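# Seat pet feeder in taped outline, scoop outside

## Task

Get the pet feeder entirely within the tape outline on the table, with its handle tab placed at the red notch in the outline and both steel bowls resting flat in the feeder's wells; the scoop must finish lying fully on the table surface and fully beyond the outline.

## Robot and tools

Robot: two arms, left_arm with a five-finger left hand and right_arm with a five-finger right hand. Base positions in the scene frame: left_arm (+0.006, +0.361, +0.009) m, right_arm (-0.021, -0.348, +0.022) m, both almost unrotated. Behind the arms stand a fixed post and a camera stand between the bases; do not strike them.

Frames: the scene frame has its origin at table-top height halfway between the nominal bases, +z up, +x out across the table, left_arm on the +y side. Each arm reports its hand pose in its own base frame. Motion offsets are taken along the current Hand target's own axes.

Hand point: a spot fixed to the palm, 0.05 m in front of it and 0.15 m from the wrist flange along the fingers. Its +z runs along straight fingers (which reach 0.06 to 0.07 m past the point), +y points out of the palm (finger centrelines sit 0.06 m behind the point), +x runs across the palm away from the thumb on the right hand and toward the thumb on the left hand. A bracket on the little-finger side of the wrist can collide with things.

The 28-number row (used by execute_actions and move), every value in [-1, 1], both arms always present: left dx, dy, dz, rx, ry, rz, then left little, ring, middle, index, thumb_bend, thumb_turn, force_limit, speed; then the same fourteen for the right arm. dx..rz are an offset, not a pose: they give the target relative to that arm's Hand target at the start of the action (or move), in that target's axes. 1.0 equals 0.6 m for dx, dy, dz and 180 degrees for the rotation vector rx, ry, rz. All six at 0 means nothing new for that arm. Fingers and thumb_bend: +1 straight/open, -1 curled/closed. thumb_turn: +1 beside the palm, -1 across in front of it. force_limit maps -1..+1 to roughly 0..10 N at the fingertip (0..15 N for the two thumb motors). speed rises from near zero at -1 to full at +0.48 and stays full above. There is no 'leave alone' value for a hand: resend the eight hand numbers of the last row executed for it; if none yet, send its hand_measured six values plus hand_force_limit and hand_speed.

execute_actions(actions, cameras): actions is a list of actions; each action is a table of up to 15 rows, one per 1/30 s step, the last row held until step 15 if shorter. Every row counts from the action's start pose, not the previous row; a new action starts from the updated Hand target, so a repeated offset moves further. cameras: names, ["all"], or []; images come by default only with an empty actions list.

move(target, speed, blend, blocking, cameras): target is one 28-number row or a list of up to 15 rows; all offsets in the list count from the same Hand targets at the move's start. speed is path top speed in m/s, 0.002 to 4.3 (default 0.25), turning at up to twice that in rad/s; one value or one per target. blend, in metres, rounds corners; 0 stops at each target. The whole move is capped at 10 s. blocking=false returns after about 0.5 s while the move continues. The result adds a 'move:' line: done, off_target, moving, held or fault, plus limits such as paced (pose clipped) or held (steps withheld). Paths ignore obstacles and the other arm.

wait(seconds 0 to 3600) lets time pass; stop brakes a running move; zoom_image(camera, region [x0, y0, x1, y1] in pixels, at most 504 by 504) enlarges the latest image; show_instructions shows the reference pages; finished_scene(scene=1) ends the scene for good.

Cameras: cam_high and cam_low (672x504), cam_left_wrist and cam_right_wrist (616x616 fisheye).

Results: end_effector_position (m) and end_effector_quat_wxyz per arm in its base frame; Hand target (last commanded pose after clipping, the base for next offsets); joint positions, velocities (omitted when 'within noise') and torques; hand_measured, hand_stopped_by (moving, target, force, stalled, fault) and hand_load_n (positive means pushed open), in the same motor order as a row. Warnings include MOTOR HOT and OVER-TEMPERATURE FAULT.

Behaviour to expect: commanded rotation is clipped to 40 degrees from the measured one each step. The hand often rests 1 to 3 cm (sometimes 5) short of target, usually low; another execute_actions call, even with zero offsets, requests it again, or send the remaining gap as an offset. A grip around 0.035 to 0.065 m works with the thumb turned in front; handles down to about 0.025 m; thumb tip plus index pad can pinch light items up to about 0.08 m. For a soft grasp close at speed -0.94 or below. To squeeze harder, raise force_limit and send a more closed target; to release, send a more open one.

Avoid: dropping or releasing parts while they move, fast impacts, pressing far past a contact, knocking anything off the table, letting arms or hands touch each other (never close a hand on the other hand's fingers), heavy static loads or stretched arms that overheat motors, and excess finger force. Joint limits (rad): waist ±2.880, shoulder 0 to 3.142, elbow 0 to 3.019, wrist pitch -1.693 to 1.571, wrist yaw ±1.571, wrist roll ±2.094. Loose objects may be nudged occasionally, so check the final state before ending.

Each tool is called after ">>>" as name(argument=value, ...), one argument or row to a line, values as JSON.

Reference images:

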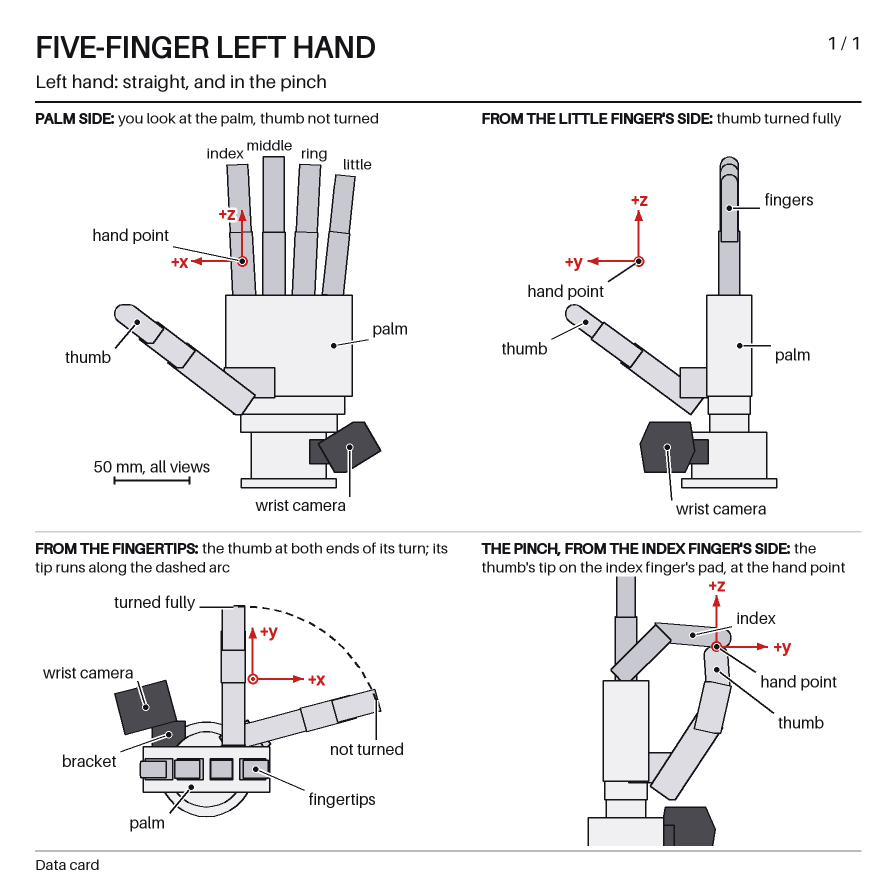

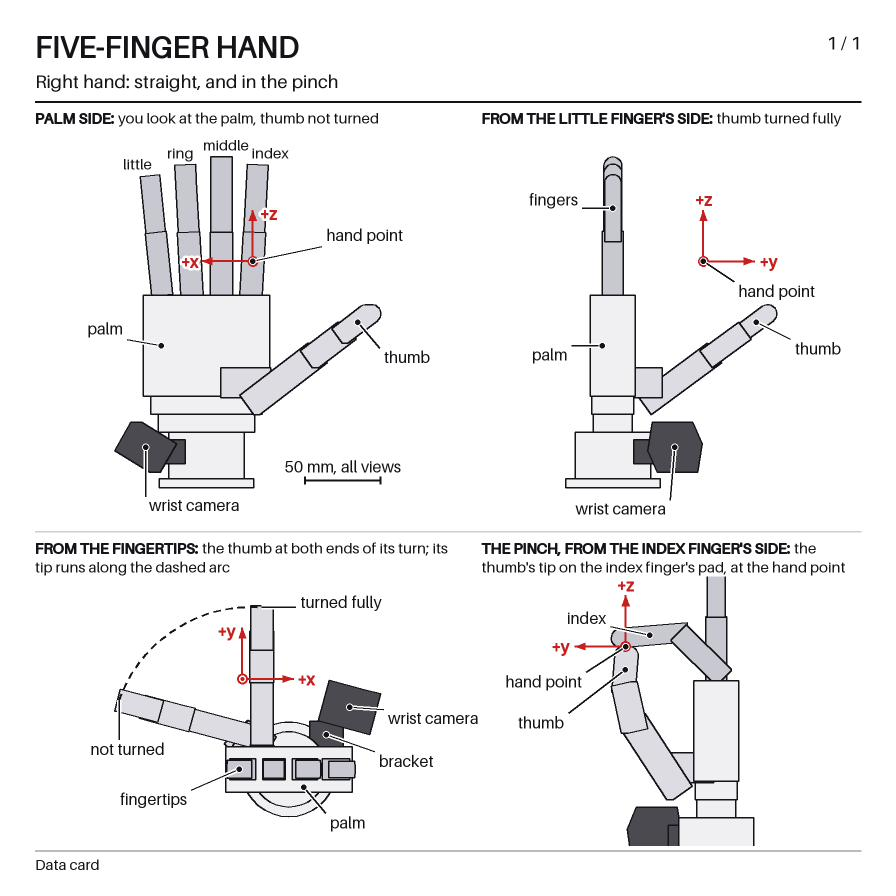

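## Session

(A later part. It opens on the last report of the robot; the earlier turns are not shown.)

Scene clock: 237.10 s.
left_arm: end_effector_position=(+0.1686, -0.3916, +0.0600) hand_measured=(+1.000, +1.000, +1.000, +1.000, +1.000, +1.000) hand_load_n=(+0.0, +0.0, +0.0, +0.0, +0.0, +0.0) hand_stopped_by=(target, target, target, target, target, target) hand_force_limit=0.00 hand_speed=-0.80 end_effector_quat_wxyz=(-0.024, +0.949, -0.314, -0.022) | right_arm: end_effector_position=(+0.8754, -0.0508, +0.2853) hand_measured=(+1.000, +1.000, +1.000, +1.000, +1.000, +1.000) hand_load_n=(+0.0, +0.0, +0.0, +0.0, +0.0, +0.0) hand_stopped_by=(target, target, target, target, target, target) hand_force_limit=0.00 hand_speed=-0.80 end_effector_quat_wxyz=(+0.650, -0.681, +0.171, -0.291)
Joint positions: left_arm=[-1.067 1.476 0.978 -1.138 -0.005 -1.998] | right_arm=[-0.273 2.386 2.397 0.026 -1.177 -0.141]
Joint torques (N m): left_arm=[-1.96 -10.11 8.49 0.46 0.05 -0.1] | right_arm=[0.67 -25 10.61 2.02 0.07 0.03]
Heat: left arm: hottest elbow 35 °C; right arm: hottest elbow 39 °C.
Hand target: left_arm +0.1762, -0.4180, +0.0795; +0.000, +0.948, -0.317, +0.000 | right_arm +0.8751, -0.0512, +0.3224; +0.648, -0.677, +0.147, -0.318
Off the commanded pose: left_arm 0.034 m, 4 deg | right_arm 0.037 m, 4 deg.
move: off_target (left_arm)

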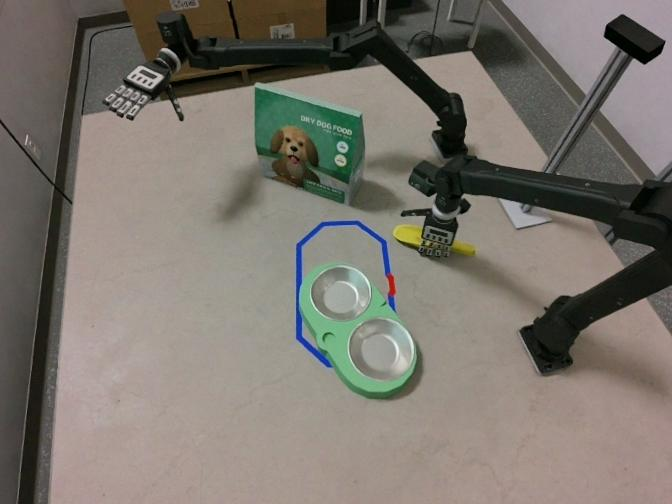

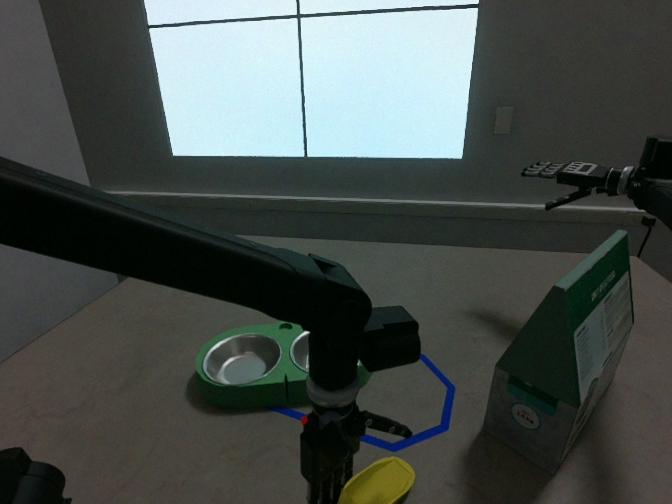

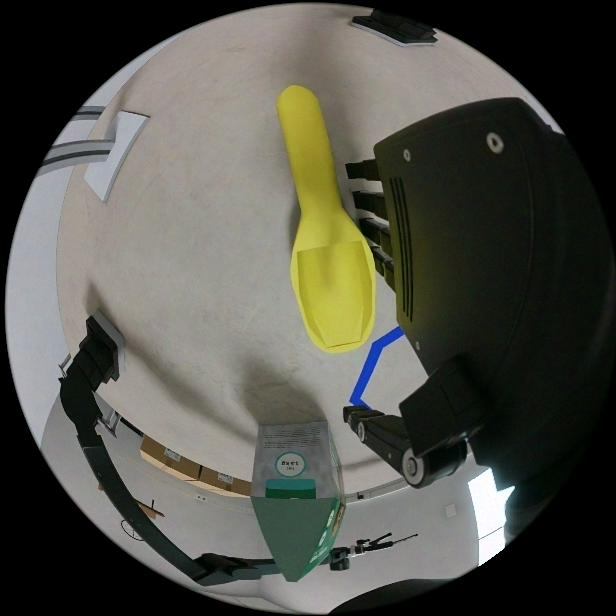

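>>> move(
  target=[-0.037,0.128,-0.017,0,0,0.1,1,1,1,1,1,1,0,-0.8,0,0,0,0,0,0,1,1,1,1,1,1,0,-0.8],
  speed=0.1,
  cameras=["cam_high","cam_low","cam_left_wrist"],
)

Scene clock: 244.57 s.
left_arm: end_effector_position=(+0.1149, -0.4453, +0.0710) hand_measured=(+1.000, +1.000, +1.000, +1.000, +1.000, +1.000) hand_load_n=(+0.0, +0.0, +0.0, +0.0, +0.0, +0.0) hand_stopped_by=(target, target, target, target, target, target) hand_force_limit=0.00 hand_speed=-0.80 end_effector_quat_wxyz=(-0.016, +0.894, -0.447, -0.014) | right_arm: end_effector_position=(+0.8754, -0.0508, +0.2853) hand_measured=(+1.000, +1.000, +1.000, +1.000, +1.000, +1.000) hand_load_n=(+0.0, +0.0, +0.0, +0.0, +0.0, -0.5) hand_stopped_by=(target, target, target, target, target, target) hand_force_limit=0.00 hand_speed=-0.80 end_effector_quat_wxyz=(+0.650, -0.681, +0.171, -0.291)
Joint positions: left_arm=[-1.213 1.545 1.085 -1.153 -0.005 -1.857] | right_arm=[-0.273 2.386 2.397 0.026 -1.177 -0.141]
Joint torques (N m): left_arm=[-1.55 -11.05 8.65 -0.4 0.05 0.11] | right_arm=[0.67 -25.05 10.61 2 0.07 0.03]
Heat: left arm: hottest elbow 36 °C; right arm: hottest shoulder 39 °C.
Hand target: left_arm +0.1123, -0.4660, +0.0897; +0.000, +0.887, -0.461, +0.000 | right_arm +0.8751, -0.0512, +0.3224; +0.648, -0.677, +0.147, -0.318
Off the commanded pose: left_arm 0.028 m, 3 deg | right_arm 0.037 m, 4 deg.
move: off_target (left_arm)

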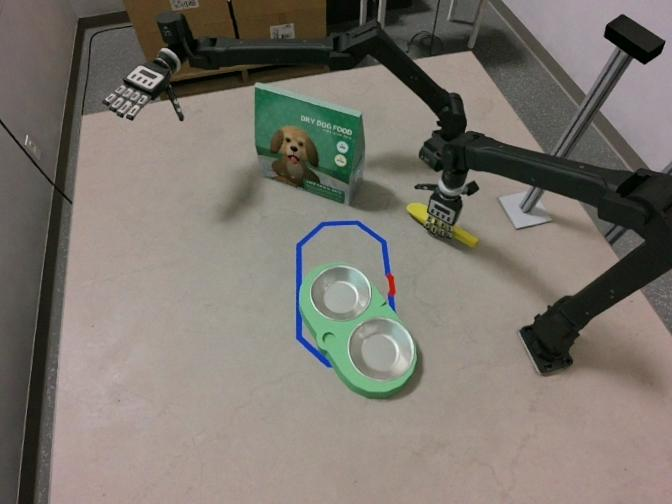

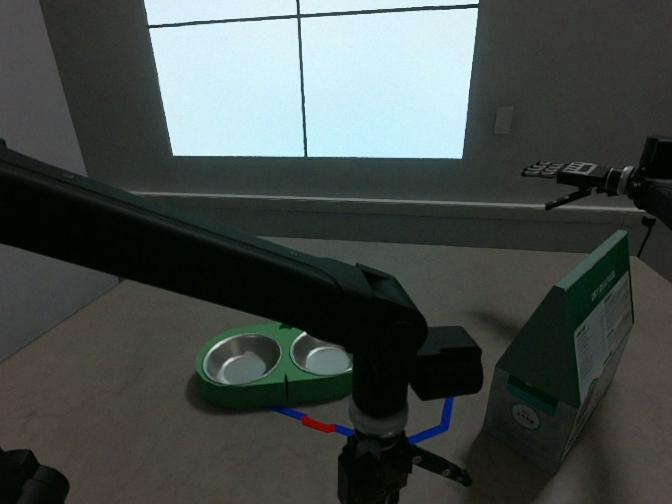

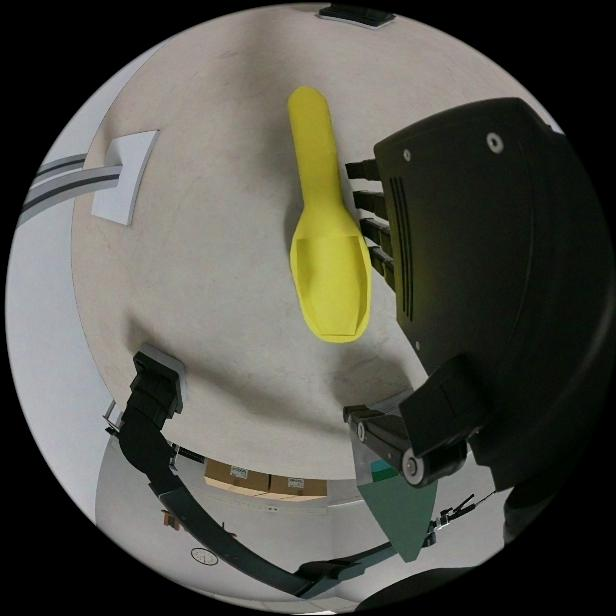

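>>> move(
  target=[
    [0,-0.05,0,0,0,0,1,1,1,1,1,1,0,-0.8,0,0,0,0,0,0,1,1,1,1,1,1,0,-0.8],
    [0,-0.06,-0.2,0,0,0,1,1,1,1,1,1,0,-0.8,0,0,0,0,0,0,1,1,1,1,1,1,0,-0.8],
    [-0.2257,-0.8817,-0.2,0,0,0.195,1,1,1,1,1,1,0,-0.8,0,0,0,0,0,0,1,1,1,1,1,1,0,-0.8],
  ],
  speed=0.2,
  blend=[0.01,0.03,0],
  cameras=["cam_high","cam_low","cam_left_wrist"],
)

Scene clock: 276.33 s.
left_arm: end_effector_position=(+0.4535, -0.0508, +0.1900) hand_measured=(+1.000, +1.000, +1.000, +1.000, +1.000, +1.000) hand_load_n=(+0.0, +0.0, +0.0, +0.0, +0.0, +0.0) hand_stopped_by=(target, target, target, target, target, target) hand_force_limit=0.00 hand_speed=-0.80 end_effector_quat_wxyz=(+0.015, +0.711, -0.702, -0.021) | right_arm: end_effector_position=(+0.8754, -0.0508, +0.2853) hand_measured=(+1.000, +1.000, +1.000, +1.000, +1.000, +1.000) hand_load_n=(+0.0, +0.0, -0.5, +0.0, +0.0, -0.5) hand_stopped_by=(target, target, target, target, target, target) hand_force_limit=0.00 hand_speed=-0.80 end_effector_quat_wxyz=(+0.650, -0.681, +0.171, -0.291)
Joint positions: left_arm=[-0.039 1.726 1.623 -1.52 -0.007 -0.052] | right_arm=[-0.273 2.386 2.397 0.026 -1.177 -0.141]
Joint torques (N m): left_arm=[-1.9 -15.03 9.65 -0.18 0.12 0.13] | right_arm=[0.67 -25.11 10.59 2 0.07 0.03]
Heat: left arm: hottest elbow 38 °C; right arm: hottest elbow 40 °C.
Hand target: left_arm +0.4675, -0.0513, +0.2096; +0.000, +0.707, -0.707, +0.000 | right_arm +0.8751, -0.0512, +0.3224; +0.648, -0.677, +0.147, -0.318
Off the commanded pose: left_arm 0.024 m, 3 deg | right_arm 0.037 m, 4 deg.
move: off_target (left_arm)

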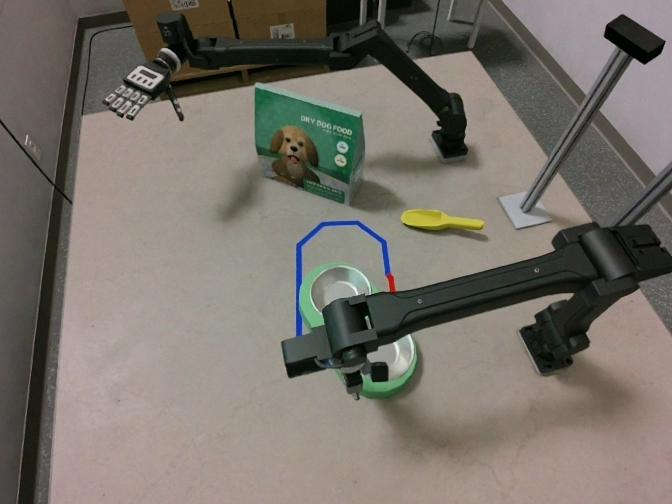

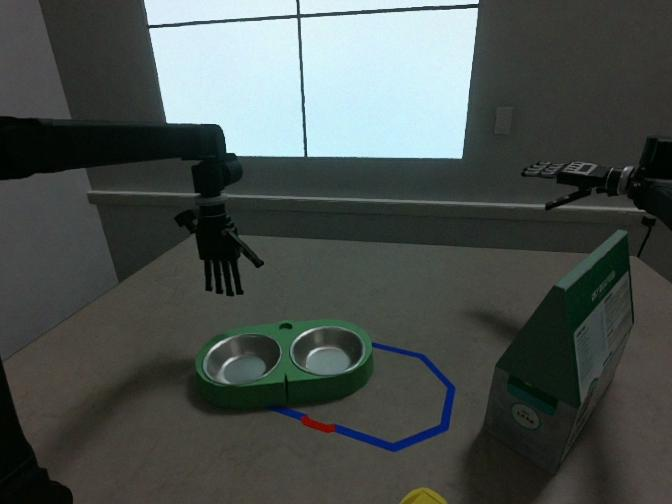

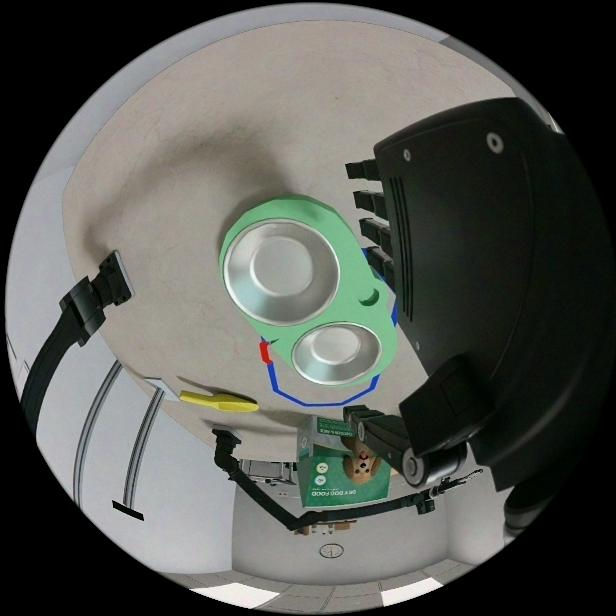

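>>> move(
  target=[
    [0,-0.0583,0,0,0,0,1,1,1,1,1,1,0,-0.8,0,0,0,0,0,0,1,1,1,1,1,1,0,-0.8],
    [0,-0.0583,0.12,0,0,0,1,1,1,1,1,1,0,-0.8,0,0,0,0,0,0,1,1,1,1,1,1,0,-0.8],
  ],
  speed=0.15,
  cameras=["cam_high","cam_low","cam_left_wrist"],
)

>>> zoom_image(
  camera="cam_left_wrist",
  region=[200, 130, 460, 390],
)

Scene clock: 298.77 s.
left_arm: end_effector_position=(+0.4924, -0.0522, +0.1289) hand_measured=(+1.000, +1.000, +1.000, +1.000, +1.000, +1.000) hand_load_n=(+0.0, +0.0, +0.0, +0.0, +0.0, +0.0) hand_stopped_by=(target, target, target, target, target, target) hand_force_limit=0.00 hand_speed=-0.80 end_effector_quat_wxyz=(+0.013, +0.711, -0.703, -0.019) | right_arm: end_effector_position=(+0.8754, -0.0508, +0.2853) hand_measured=(+1.000, +1.000, +1.000, +1.000, +1.000, +1.000) hand_load_n=(+0.0, -0.5, +0.0, +0.0, +0.0, +0.0) hand_stopped_by=(target, target, target, target, target, target) hand_force_limit=0.00 hand_speed=-0.80 end_effector_quat_wxyz=(+0.650, -0.681, +0.171, -0.291)
Joint positions: left_arm=[-0.039 1.85 1.636 -1.402 -0.007 -0.05] | right_arm=[-0.273 2.386 2.397 0.026 -1.177 -0.141]
Joint torques (N m): left_arm=[-1.08 -17.26 6.74 0.61 0.11 0.11] | right_arm=[0.67 -25 10.59 2.02 0.07 0.03]
Heat: left arm: hottest elbow 39 °C; right arm: hottest elbow 40 °C.
Hand target: left_arm +0.5025, -0.0513, +0.1376; +0.000, +0.707, -0.707, +0.000 | right_arm +0.8751, -0.0512, +0.3224; +0.648, -0.677, +0.147, -0.318
Off the commanded pose: left_arm 0.013 m, 3 deg | right_arm 0.037 m, 4 deg.
move: off_target (left_arm)

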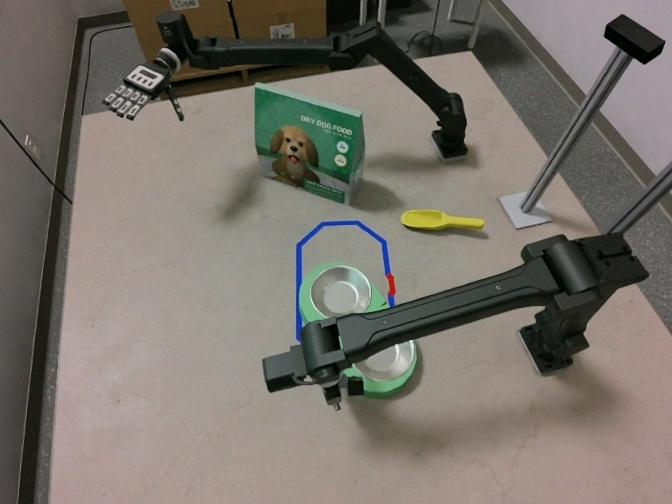

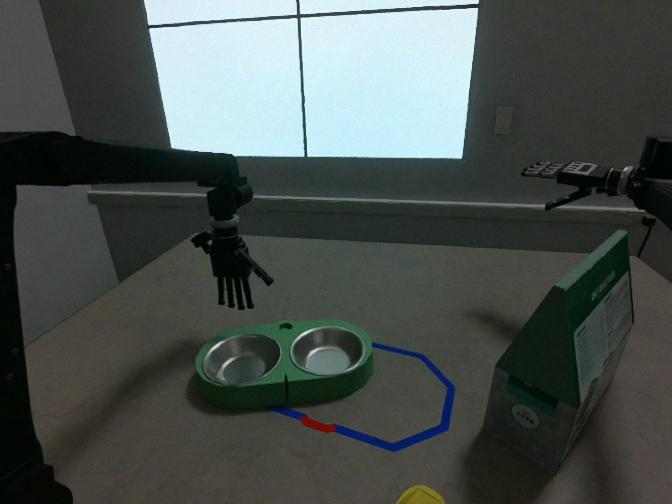

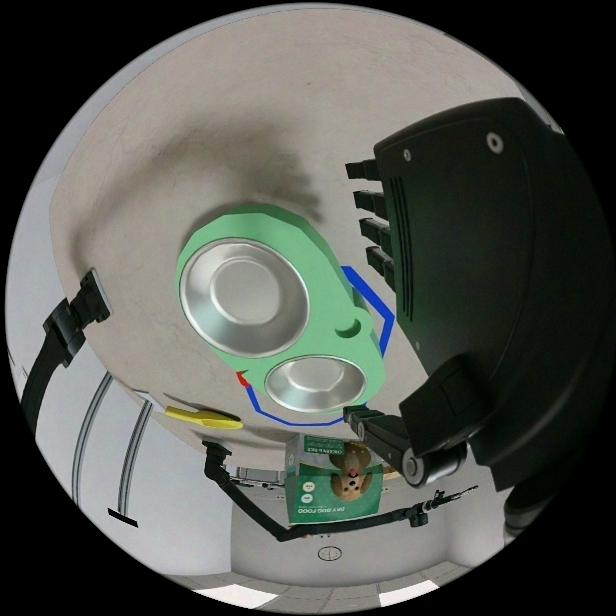

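Scaled by 1.938 from the camera's image (finer frame: 880x880).

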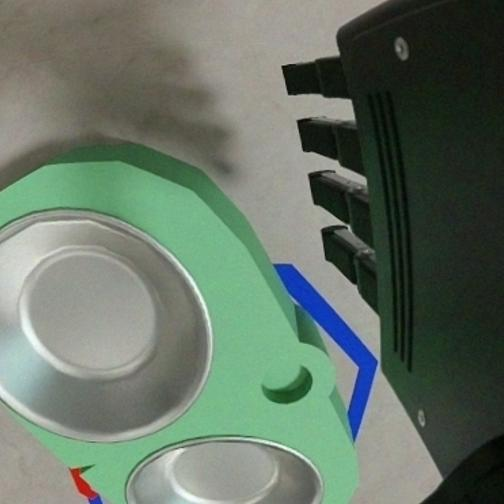

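>>> move(
  target=[
    [0,0,0.098,0,0,0,1,1,1,1,1,1,0,-0.8,0,0,0,0,0,0,1,1,1,1,1,1,0,-0.8],
    [0,0.16,0.098,0,0,0,1,1,1,1,1,1,0,-0.8,0,0,0,0,0,0,1,1,1,1,1,1,0,-0.8],
  ],
  speed=[0.15,0.08],
  cameras=["cam_high","cam_low","cam_left_wrist"],
)

>>> zoom_image(
  camera="cam_left_wrist",
  region=[160, 130, 460, 430],
)

Scene clock: 307.37 s.
left_arm: end_effector_position=(+0.3975, -0.0461, +0.0672) hand_measured=(+1.000, +1.000, +1.000, +1.000, +1.000, +1.000) hand_load_n=(+0.0, +0.0, +0.0, +0.0, +0.0, +0.0) hand_stopped_by=(target, target, target, target, target, target) hand_force_limit=0.00 hand_speed=-0.80 end_effector_quat_wxyz=(+0.014, +0.713, -0.701, -0.021) | right_arm: end_effector_position=(+0.8754, -0.0508, +0.2853) hand_measured=(+1.000, +1.000, +1.000, +1.000, +1.000, +1.000) hand_load_n=(+0.0, +0.0, +0.0, +0.0, +0.0, +0.0) hand_stopped_by=(target, target, target, target, target, target) hand_force_limit=0.00 hand_speed=-0.80 end_effector_quat_wxyz=(+0.650, -0.681, +0.171, -0.291)
Joint positions: left_arm=[-0.033 1.672 1.217 -1.165 -0.007 -0.05] | right_arm=[-0.273 2.386 2.397 0.026 -1.177 -0.141]
Joint torques (N m): left_arm=[-1.85 -15.09 5.89 0.53 0.09 0.09] | right_arm=[0.73 -25.05 10.58 1.99 0.07 0.03]
Heat: left arm: hottest elbow 38 °C; right arm: hottest elbow 40 °C.
Hand target: left_arm +0.4065, -0.0513, +0.0787; +0.000, +0.707, -0.707, +0.000 | right_arm +0.8751, -0.0512, +0.3224; +0.648, -0.677, +0.147, -0.318
Off the commanded pose: left_arm 0.016 m, 3 deg | right_arm 0.037 m, 4 deg.
move: off_target (left_arm)

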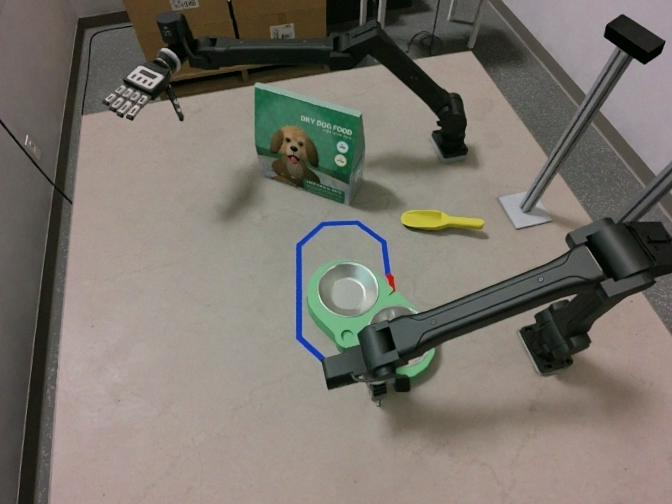

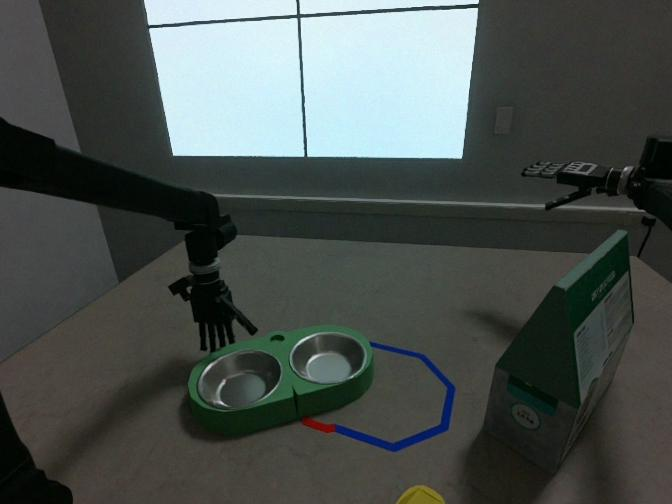

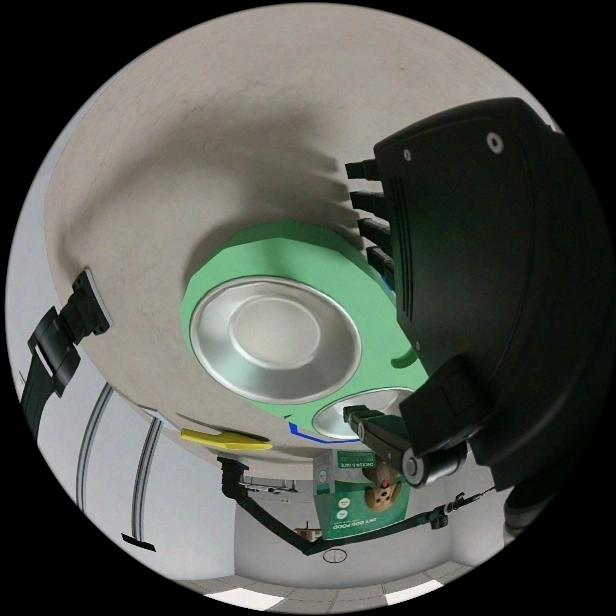

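Scaled by 1.680 from the camera's image (finer frame: 880x880).

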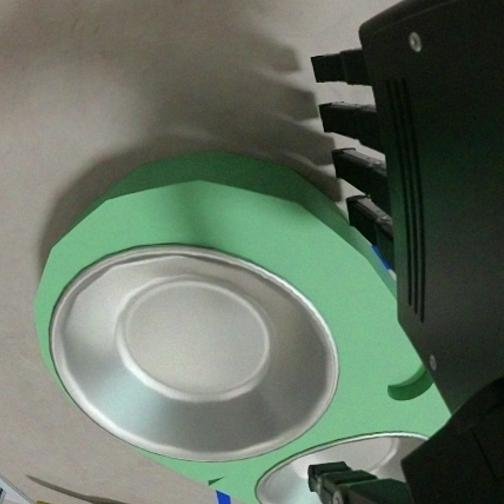

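>>> move(
  target=[0,0.15,-0.01,0,0,0,1,1,1,1,1,1,0,-0.8,0,0,0,0,0,0,1,1,1,1,1,1,0,-0.8],
  speed=[0.08],
  cameras=["cam_high","cam_low","cam_left_wrist"],
)

Scene clock: 312.13 s.
left_arm: end_effector_position=(+0.3086, -0.0431, +0.0770) hand_measured=(+1.000, +1.000, +1.000, +1.000, +1.000, +1.000) hand_load_n=(+0.0, +0.0, +0.0, +0.0, -0.5, +0.0) hand_stopped_by=(target, target, target, target, target, target) hand_force_limit=0.00 hand_speed=-0.80 end_effector_quat_wxyz=(+0.012, +0.713, -0.701, -0.018) | right_arm: end_effector_position=(+0.8754, -0.0508, +0.2853) hand_measured=(+1.000, +1.000, +1.000, +1.000, +1.000, +1.000) hand_load_n=(-0.5, +0.0, +0.0, +0.0, +0.0, -0.5) hand_stopped_by=(target, target, target, target, target, target) hand_force_limit=0.00 hand_speed=-0.80 end_effector_quat_wxyz=(+0.650, -0.681, +0.171, -0.291)
Joint positions: left_arm=[-0.033 1.438 0.97 -1.145 -0.007 -0.05] | right_arm=[-0.273 2.386 2.397 0.026 -1.177 -0.141]
Joint torques (N m): left_arm=[-2.2 -11.58 5.64 0.32 0.09 -0.04] | right_arm=[0.67 -25.11 10.58 2 0.08 0.03]
Heat: left arm: hottest elbow 38 °C; right arm: hottest elbow 40 °C.
Hand target: left_arm +0.3165, -0.0512, +0.0847; +0.000, +0.707, -0.707, +0.000 | right_arm +0.8751, -0.0512, +0.3224; +0.648, -0.677, +0.147, -0.318
Off the commanded pose: left_arm 0.014 m, 3 deg | right_arm 0.037 m, 4 deg.
move: off_target (left_arm)

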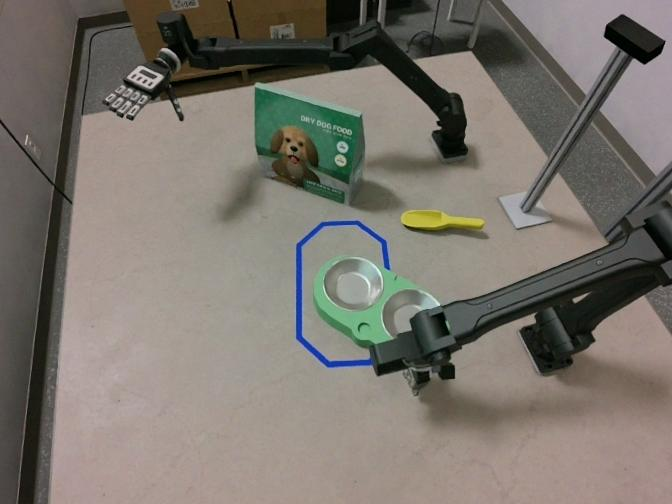

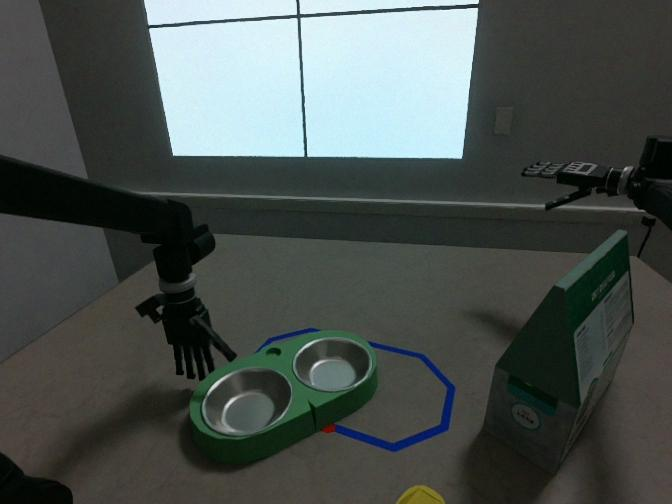

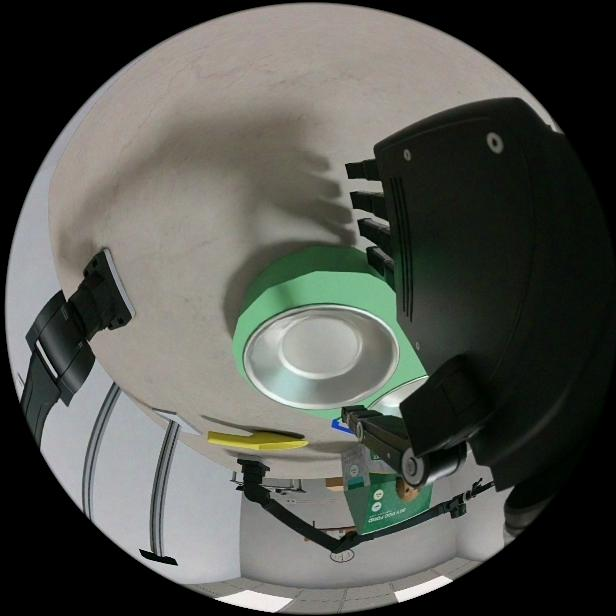

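>>> move(
  target=[
    [0,-0.03,-0.2,0,0,0,1,1,1,1,1,1,0,-0.8,0,0,0,0,0,0,1,1,1,1,1,1,0,-0.8],
    [0.6417,-0.019,-0.208,0,0,-0.272,1,1,1,1,1,1,0,-0.8,0,0,0,0,0,0,1,1,1,1,1,1,0,-0.8],
  ],
  speed=0.2,
  blend=[0.02,0],
  cameras=["cam_high","cam_low","cam_left_wrist"],
)

Scene clock: 355.57 s.
left_arm: end_effector_position=(+0.3186, -0.4228, +0.1866) hand_measured=(+1.000, +1.000, +1.000, +1.000, +1.000, +1.000) hand_load_n=(+0.0, +0.0, +0.0, +0.0, +0.0, +0.0) hand_stopped_by=(target, target, target, target, target, target) hand_force_limit=0.00 hand_speed=-0.80 end_effector_quat_wxyz=(-0.012, +0.934, -0.355, -0.022) | right_arm: end_effector_position=(+0.8754, -0.0508, +0.2853) hand_measured=(+1.000, +1.000, +1.000, +1.000, +1.000, +1.000) hand_load_n=(+0.0, +0.0, +0.0, +0.0, +0.0, +0.0) hand_stopped_by=(target, target, target, target, target, target) hand_force_limit=0.00 hand_speed=-0.80 end_effector_quat_wxyz=(+0.650, -0.681, +0.171, -0.291)
Joint positions: left_arm=[-0.817 1.663 1.545 -1.503 -0.002 -1.661] | right_arm=[-0.273 2.386 2.397 0.026 -1.177 -0.141]
Joint torques (N m): left_arm=[-1.44 -14.27 9.68 -0.29 -0.07 -0.05] | right_arm=[0.67 -25.05 10.58 2.02 0.07 0.03]
Heat: left arm: hottest elbow 37 °C; right arm: hottest shoulder 40 °C.
Hand target: left_arm +0.3276, -0.4362, +0.2097; +0.000, +0.936, -0.351, +0.000 | right_arm +0.8751, -0.0512, +0.3224; +0.648, -0.677, +0.147, -0.318
Off the commanded pose: left_arm 0.028 m, 3 deg | right_arm 0.037 m, 4 deg.
move: off_target (left_arm)

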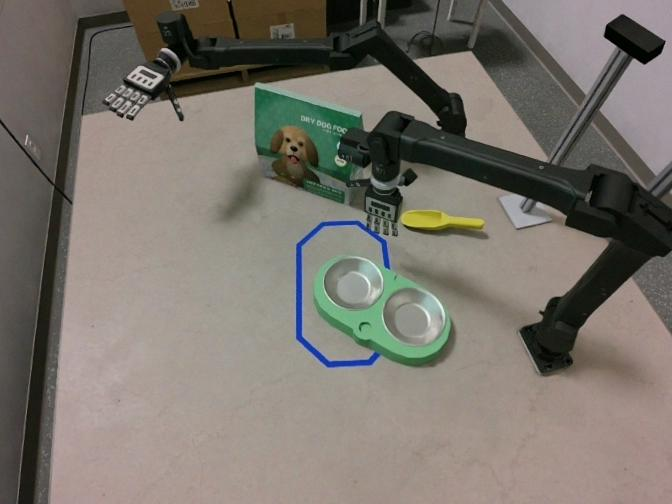

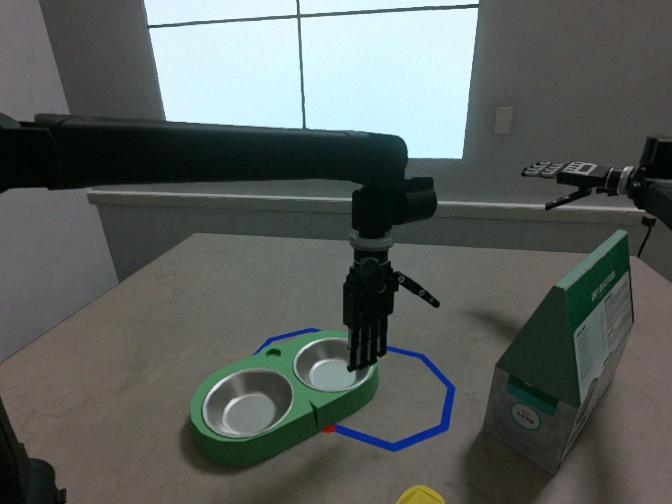

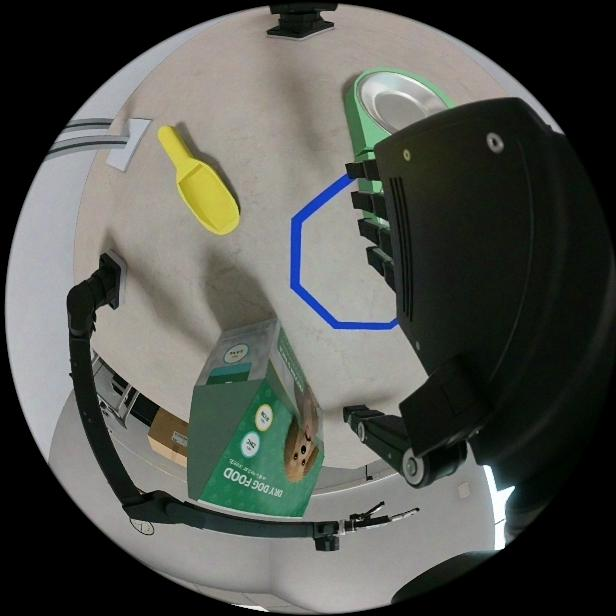

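>>> zoom_image(
  camera="cam_left_wrist",
  region=[300, 60, 440, 260],
)

>>> zoom_image(
  camera="cam_high",
  region=[280, 200, 480, 380],
)

Scaled by 2.520 from the camera's image (finer frame: 880x880).

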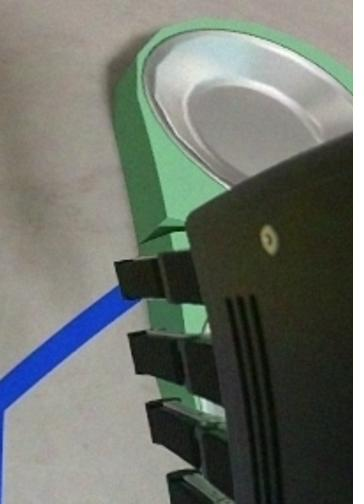

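Scaled by 2.520.

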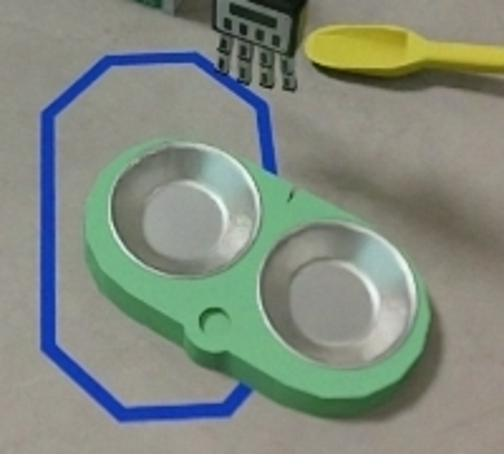

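>>> move(
  target=[
    [0,0.025,0.195,0,0,0,1,1,1,1,1,1,0.6,-0.8,0,0,0,0,0,0,1,1,1,1,1,1,0,-0.8],
    [0,-0.125,0.2,0,0,0,1,1,1,1,1,1,0.6,-0.8,0,0,0,0,0,0,1,1,1,1,1,1,0,-0.8],
  ],
  speed=[0.15,0.08],
  cameras=["cam_high","cam_low","cam_left_wrist"],
)

Scene clock: 376.47 s.
left_arm: end_effector_position=(+0.3629, -0.3806, +0.0771) hand_measured=(+1.000, +1.000, +1.000, +1.000, +1.000, +1.000) hand_load_n=(+0.0, +0.0, -0.5, +0.0, +0.0, +0.0) hand_stopped_by=(target, target, target, target, target, target) hand_force_limit=0.60 hand_speed=-0.80 end_effector_quat_wxyz=(-0.006, +0.936, -0.352, -0.022) | right_arm: end_effector_position=(+0.8754, -0.0508, +0.2853) hand_measured=(+1.000, +1.000, +1.000, +1.000, +1.000, +1.000) hand_load_n=(+0.0, -0.5, +0.0, +0.0, +0.0, +0.0) hand_stopped_by=(target, target, target, target, target, target) hand_force_limit=0.00 hand_speed=-0.80 end_effector_quat_wxyz=(+0.650, -0.681, +0.171, -0.291)
Joint positions: left_arm=[-0.691 1.74 1.347 -1.224 0.002 -1.541] | right_arm=[-0.273 2.386 2.397 0.026 -1.177 -0.141]
Joint torques (N m): left_arm=[-0.21 -15.44 6.13 0.47 -0.05 0.12] | right_arm=[0.67 -25 10.59 1.99 0.07 0.03]
Heat: left arm: hottest elbow 37 °C; right arm: hottest elbow 41 °C.
Hand target: left_arm +0.3769, -0.3797, +0.0897; +0.000, +0.936, -0.351, +0.000 | right_arm +0.8751, -0.0512, +0.3224; +0.648, -0.677, +0.147, -0.318
Off the commanded pose: left_arm 0.019 m, 3 deg | right_arm 0.037 m, 4 deg.
move: off_target (left_arm)

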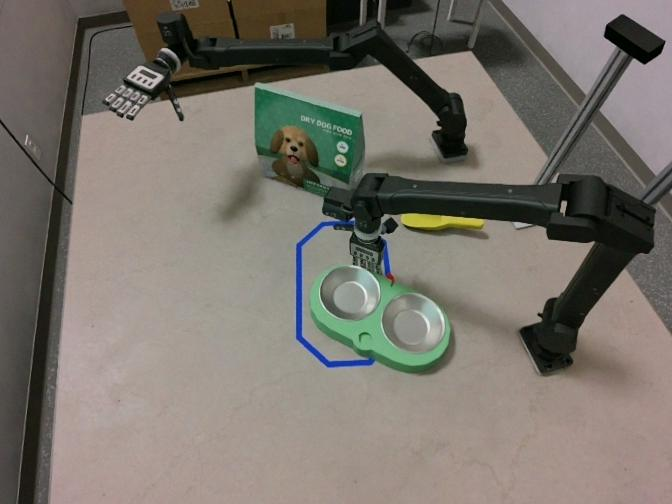

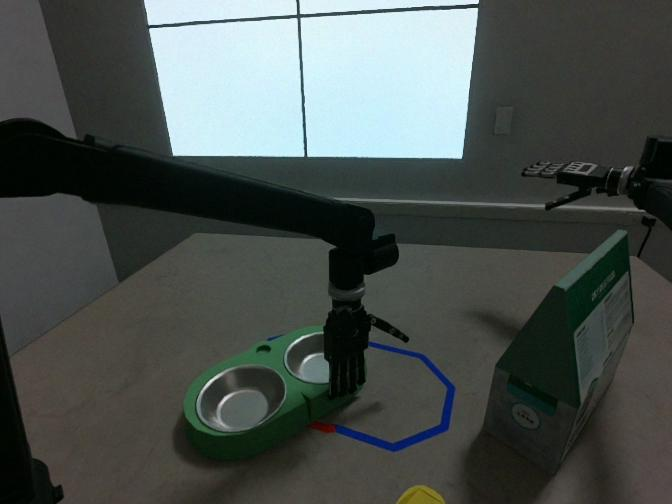

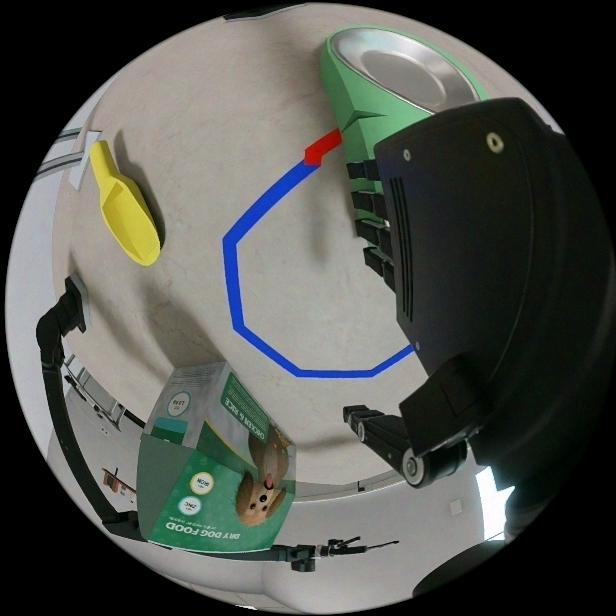

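>>> move(
  target=[
    [0,0.05,0,0,0,0,1,1,1,1,1,1,0.6,-0.8,0,0,0,0,0,0,1,1,1,1,1,1,0,-0.8],
    [0.052,0.034,0,0,0,-0.1056,1,1,1,1,1,1,0.6,-0.8,0,0,0,0,0,0,1,1,1,1,1,1,0,-0.8],
    [0.004,-0.107,0,0,0,-0.1056,1,1,1,1,1,1,0.6,-0.8,0,0,0,0,0,0,1,1,1,1,1,1,0,-0.8],
  ],
  speed=[0.15,0.15,0.08],
  blend=[0.01,0,0],
  cameras=["cam_high","cam_low","cam_left_wrist"],
)

Scene clock: 391.93 s.
left_arm: end_effector_position=(+0.4069, -0.3346, +0.0700) hand_measured=(+1.000, +1.000, +1.000, +1.000, +1.000, +1.000) hand_load_n=(+0.0, +0.0, +0.0, +0.0, -0.5, +0.0) hand_stopped_by=(target, target, target, target, target, target) hand_force_limit=0.60 hand_speed=-0.80 end_effector_quat_wxyz=(-0.012, +0.980, -0.198, -0.026) | right_arm: end_effector_position=(+0.8754, -0.0508, +0.2853) hand_measured=(+1.000, +1.000, +1.000, +1.000, +1.000, +1.000) hand_load_n=(+0.0, +0.0, +0.0, +0.0, +0.0, +0.0) hand_stopped_by=(target, target, target, target, target, target) hand_force_limit=0.00 hand_speed=-0.80 end_effector_quat_wxyz=(+0.650, -0.681, +0.171, -0.291)
Joint positions: left_arm=[-0.587 1.728 1.313 -1.213 -0.002 -1.759] | right_arm=[-0.273 2.386 2.397 0.026 -1.177 -0.141]
Joint torques (N m): left_arm=[-0.09 -17.2 6.05 0.7 -0.07 0.12] | right_arm=[0.67 -25.05 10.58 2 0.07 0.03]
Heat: left arm: hottest elbow 38 °C; right arm: hottest elbow 41 °C.
Hand target: left_arm +0.4209, -0.3329, +0.0897; +0.000, +0.982, -0.191, +0.000 | right_arm +0.8751, -0.0512, +0.3224; +0.648, -0.677, +0.147, -0.318
Off the commanded pose: left_arm 0.024 m, 3 deg | right_arm 0.037 m, 4 deg.
move: off_target (left_arm)

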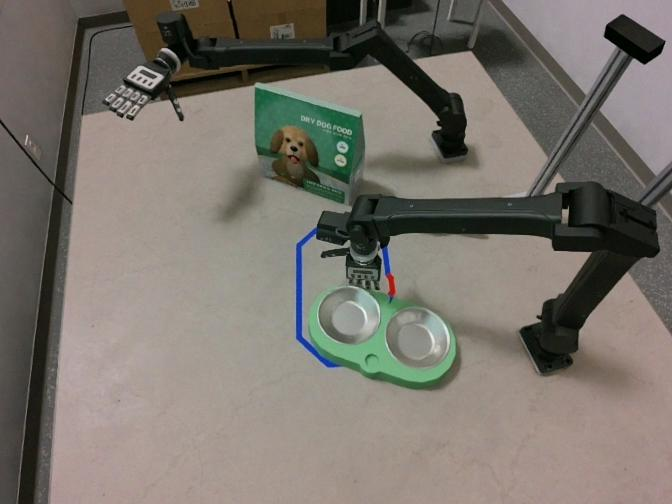

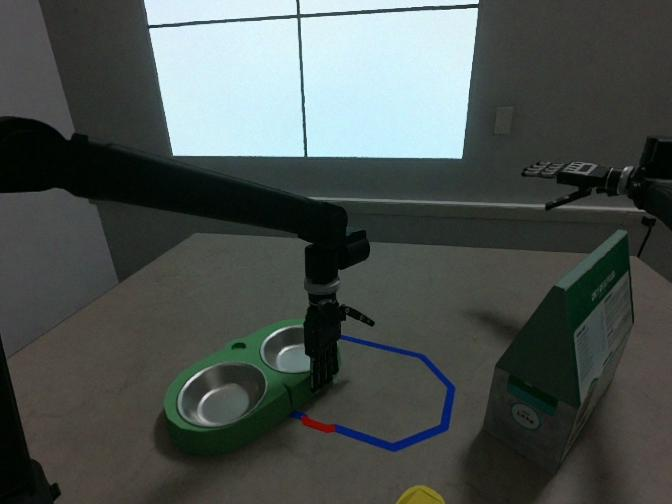

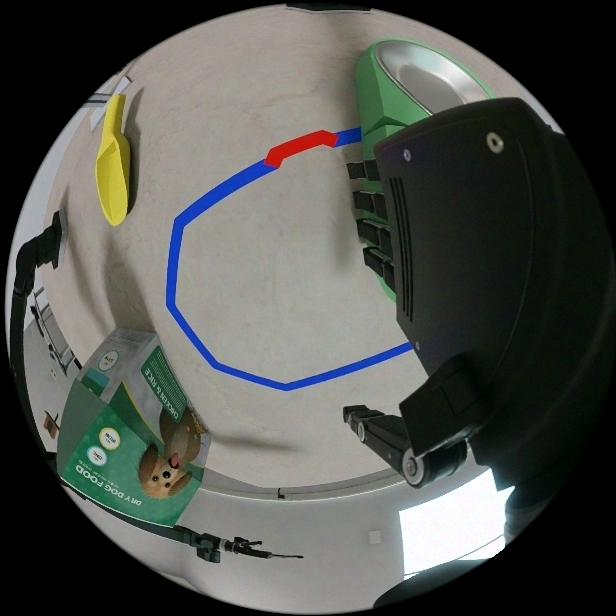

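>>> move(
  target=[
    [0,0.05,0,0,0,0,1,1,1,1,1,1,0.6,-0.8,0,0,0,0,0,0,1,1,1,1,1,1,0,-0.8],
    [0,0.05,-0.2,0,0,0,1,1,1,1,1,1,0.6,-0.8,0,0,0,0,0,0,1,1,1,1,1,1,0,-0.8],
    [-0.3765,-0.4375,-0.2,0,0,0.0167,1,1,1,1,1,1,0.6,-0.8,0,0,0,0,0,0,1,1,1,1,1,1,0,-0.8],
    [-0.3765,-0.4375,-0.08,0,0,0.0167,1,1,1,1,1,1,0.6,-0.8,0,0,0,0,0,0,1,1,1,1,1,1,0,-0.8],
  ],
  speed=[0.15,0.2,0.25,0.15],
  blend=[0.01,0.03,0.03,0],
  cameras=["cam_high","cam_low","cam_left_wrist"],
)

Scene clock: 411.73 s.
left_arm: end_effector_position=(+0.2998, -0.0076, +0.1308) hand_measured=(+1.000, +1.000, +1.000, +1.000, +1.000, +1.000) hand_load_n=(+0.0, +0.0, +0.0, +0.0, +0.0, +0.0) hand_stopped_by=(target, target, target, target, target, target) hand_force_limit=0.60 hand_speed=-0.80 end_effector_quat_wxyz=(+0.004, +0.977, -0.214, -0.020) | right_arm: end_effector_position=(+0.8754, -0.0508, +0.2853) hand_measured=(+1.000, +1.000, +1.000, +1.000, +1.000, +1.000) hand_load_n=(+0.0, +0.0, +0.0, +0.0, +0.0, -0.5) hand_stopped_by=(target, target, target, target, target, target) hand_force_limit=0.00 hand_speed=-0.80 end_effector_quat_wxyz=(+0.650, -0.681, +0.171, -0.291)
Joint positions: left_arm=[0.196 1.2 0.91 -1.322 -0.008 -0.945] | right_arm=[-0.273 2.386 2.397 0.026 -1.177 -0.141]
Joint torques (N m): left_arm=[-0.32 -6.95 6.78 0.7 0.15 0.13] | right_arm=[0.67 -25.05 10.59 2 0.07 0.03]
Heat: left arm: hottest elbow 37 °C; right arm: hottest shoulder 41 °C.
Hand target: left_arm +0.3102, -0.0047, +0.1375; +0.000, +0.976, -0.217, +0.000 | right_arm +0.8751, -0.0512, +0.3224; +0.648, -0.677, +0.147, -0.318
Off the commanded pose: left_arm 0.013 m, 2 deg | right_arm 0.037 m, 4 deg.
move: off_target (left_arm)

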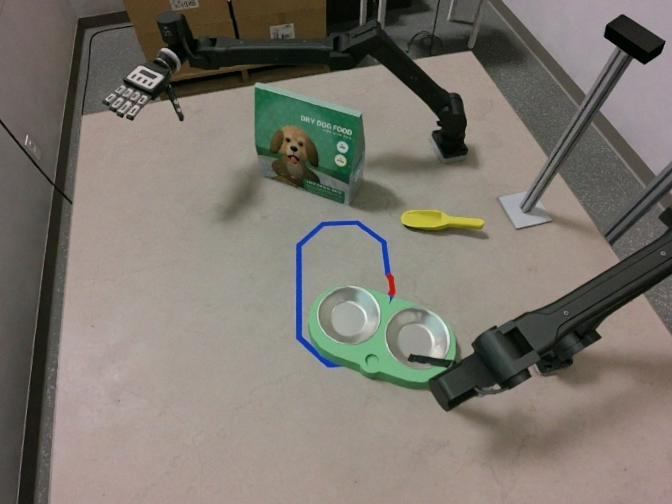

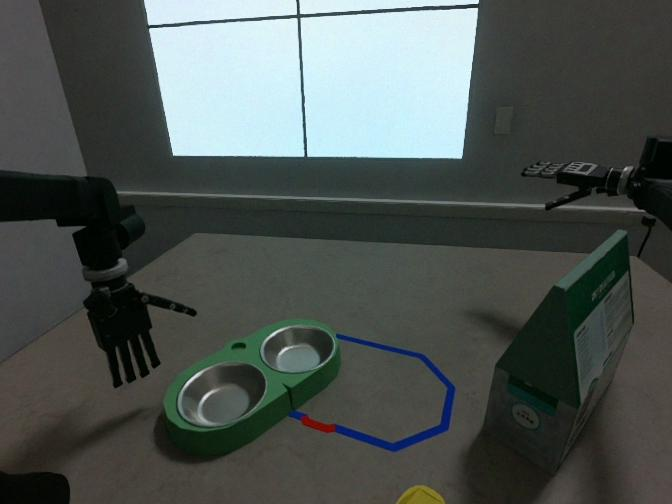

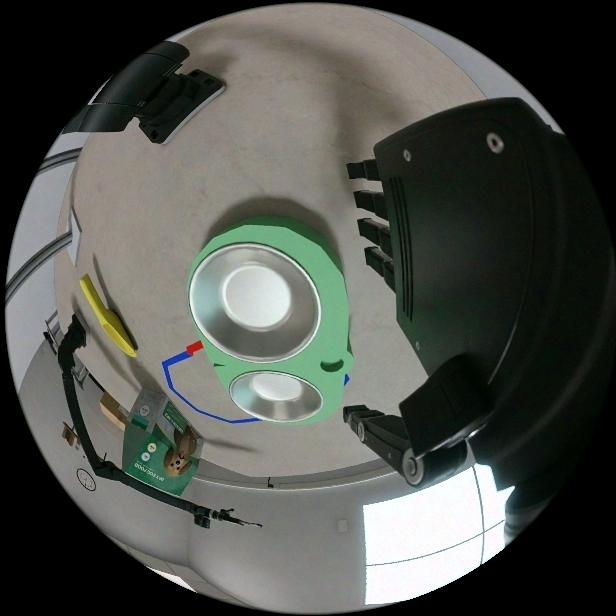

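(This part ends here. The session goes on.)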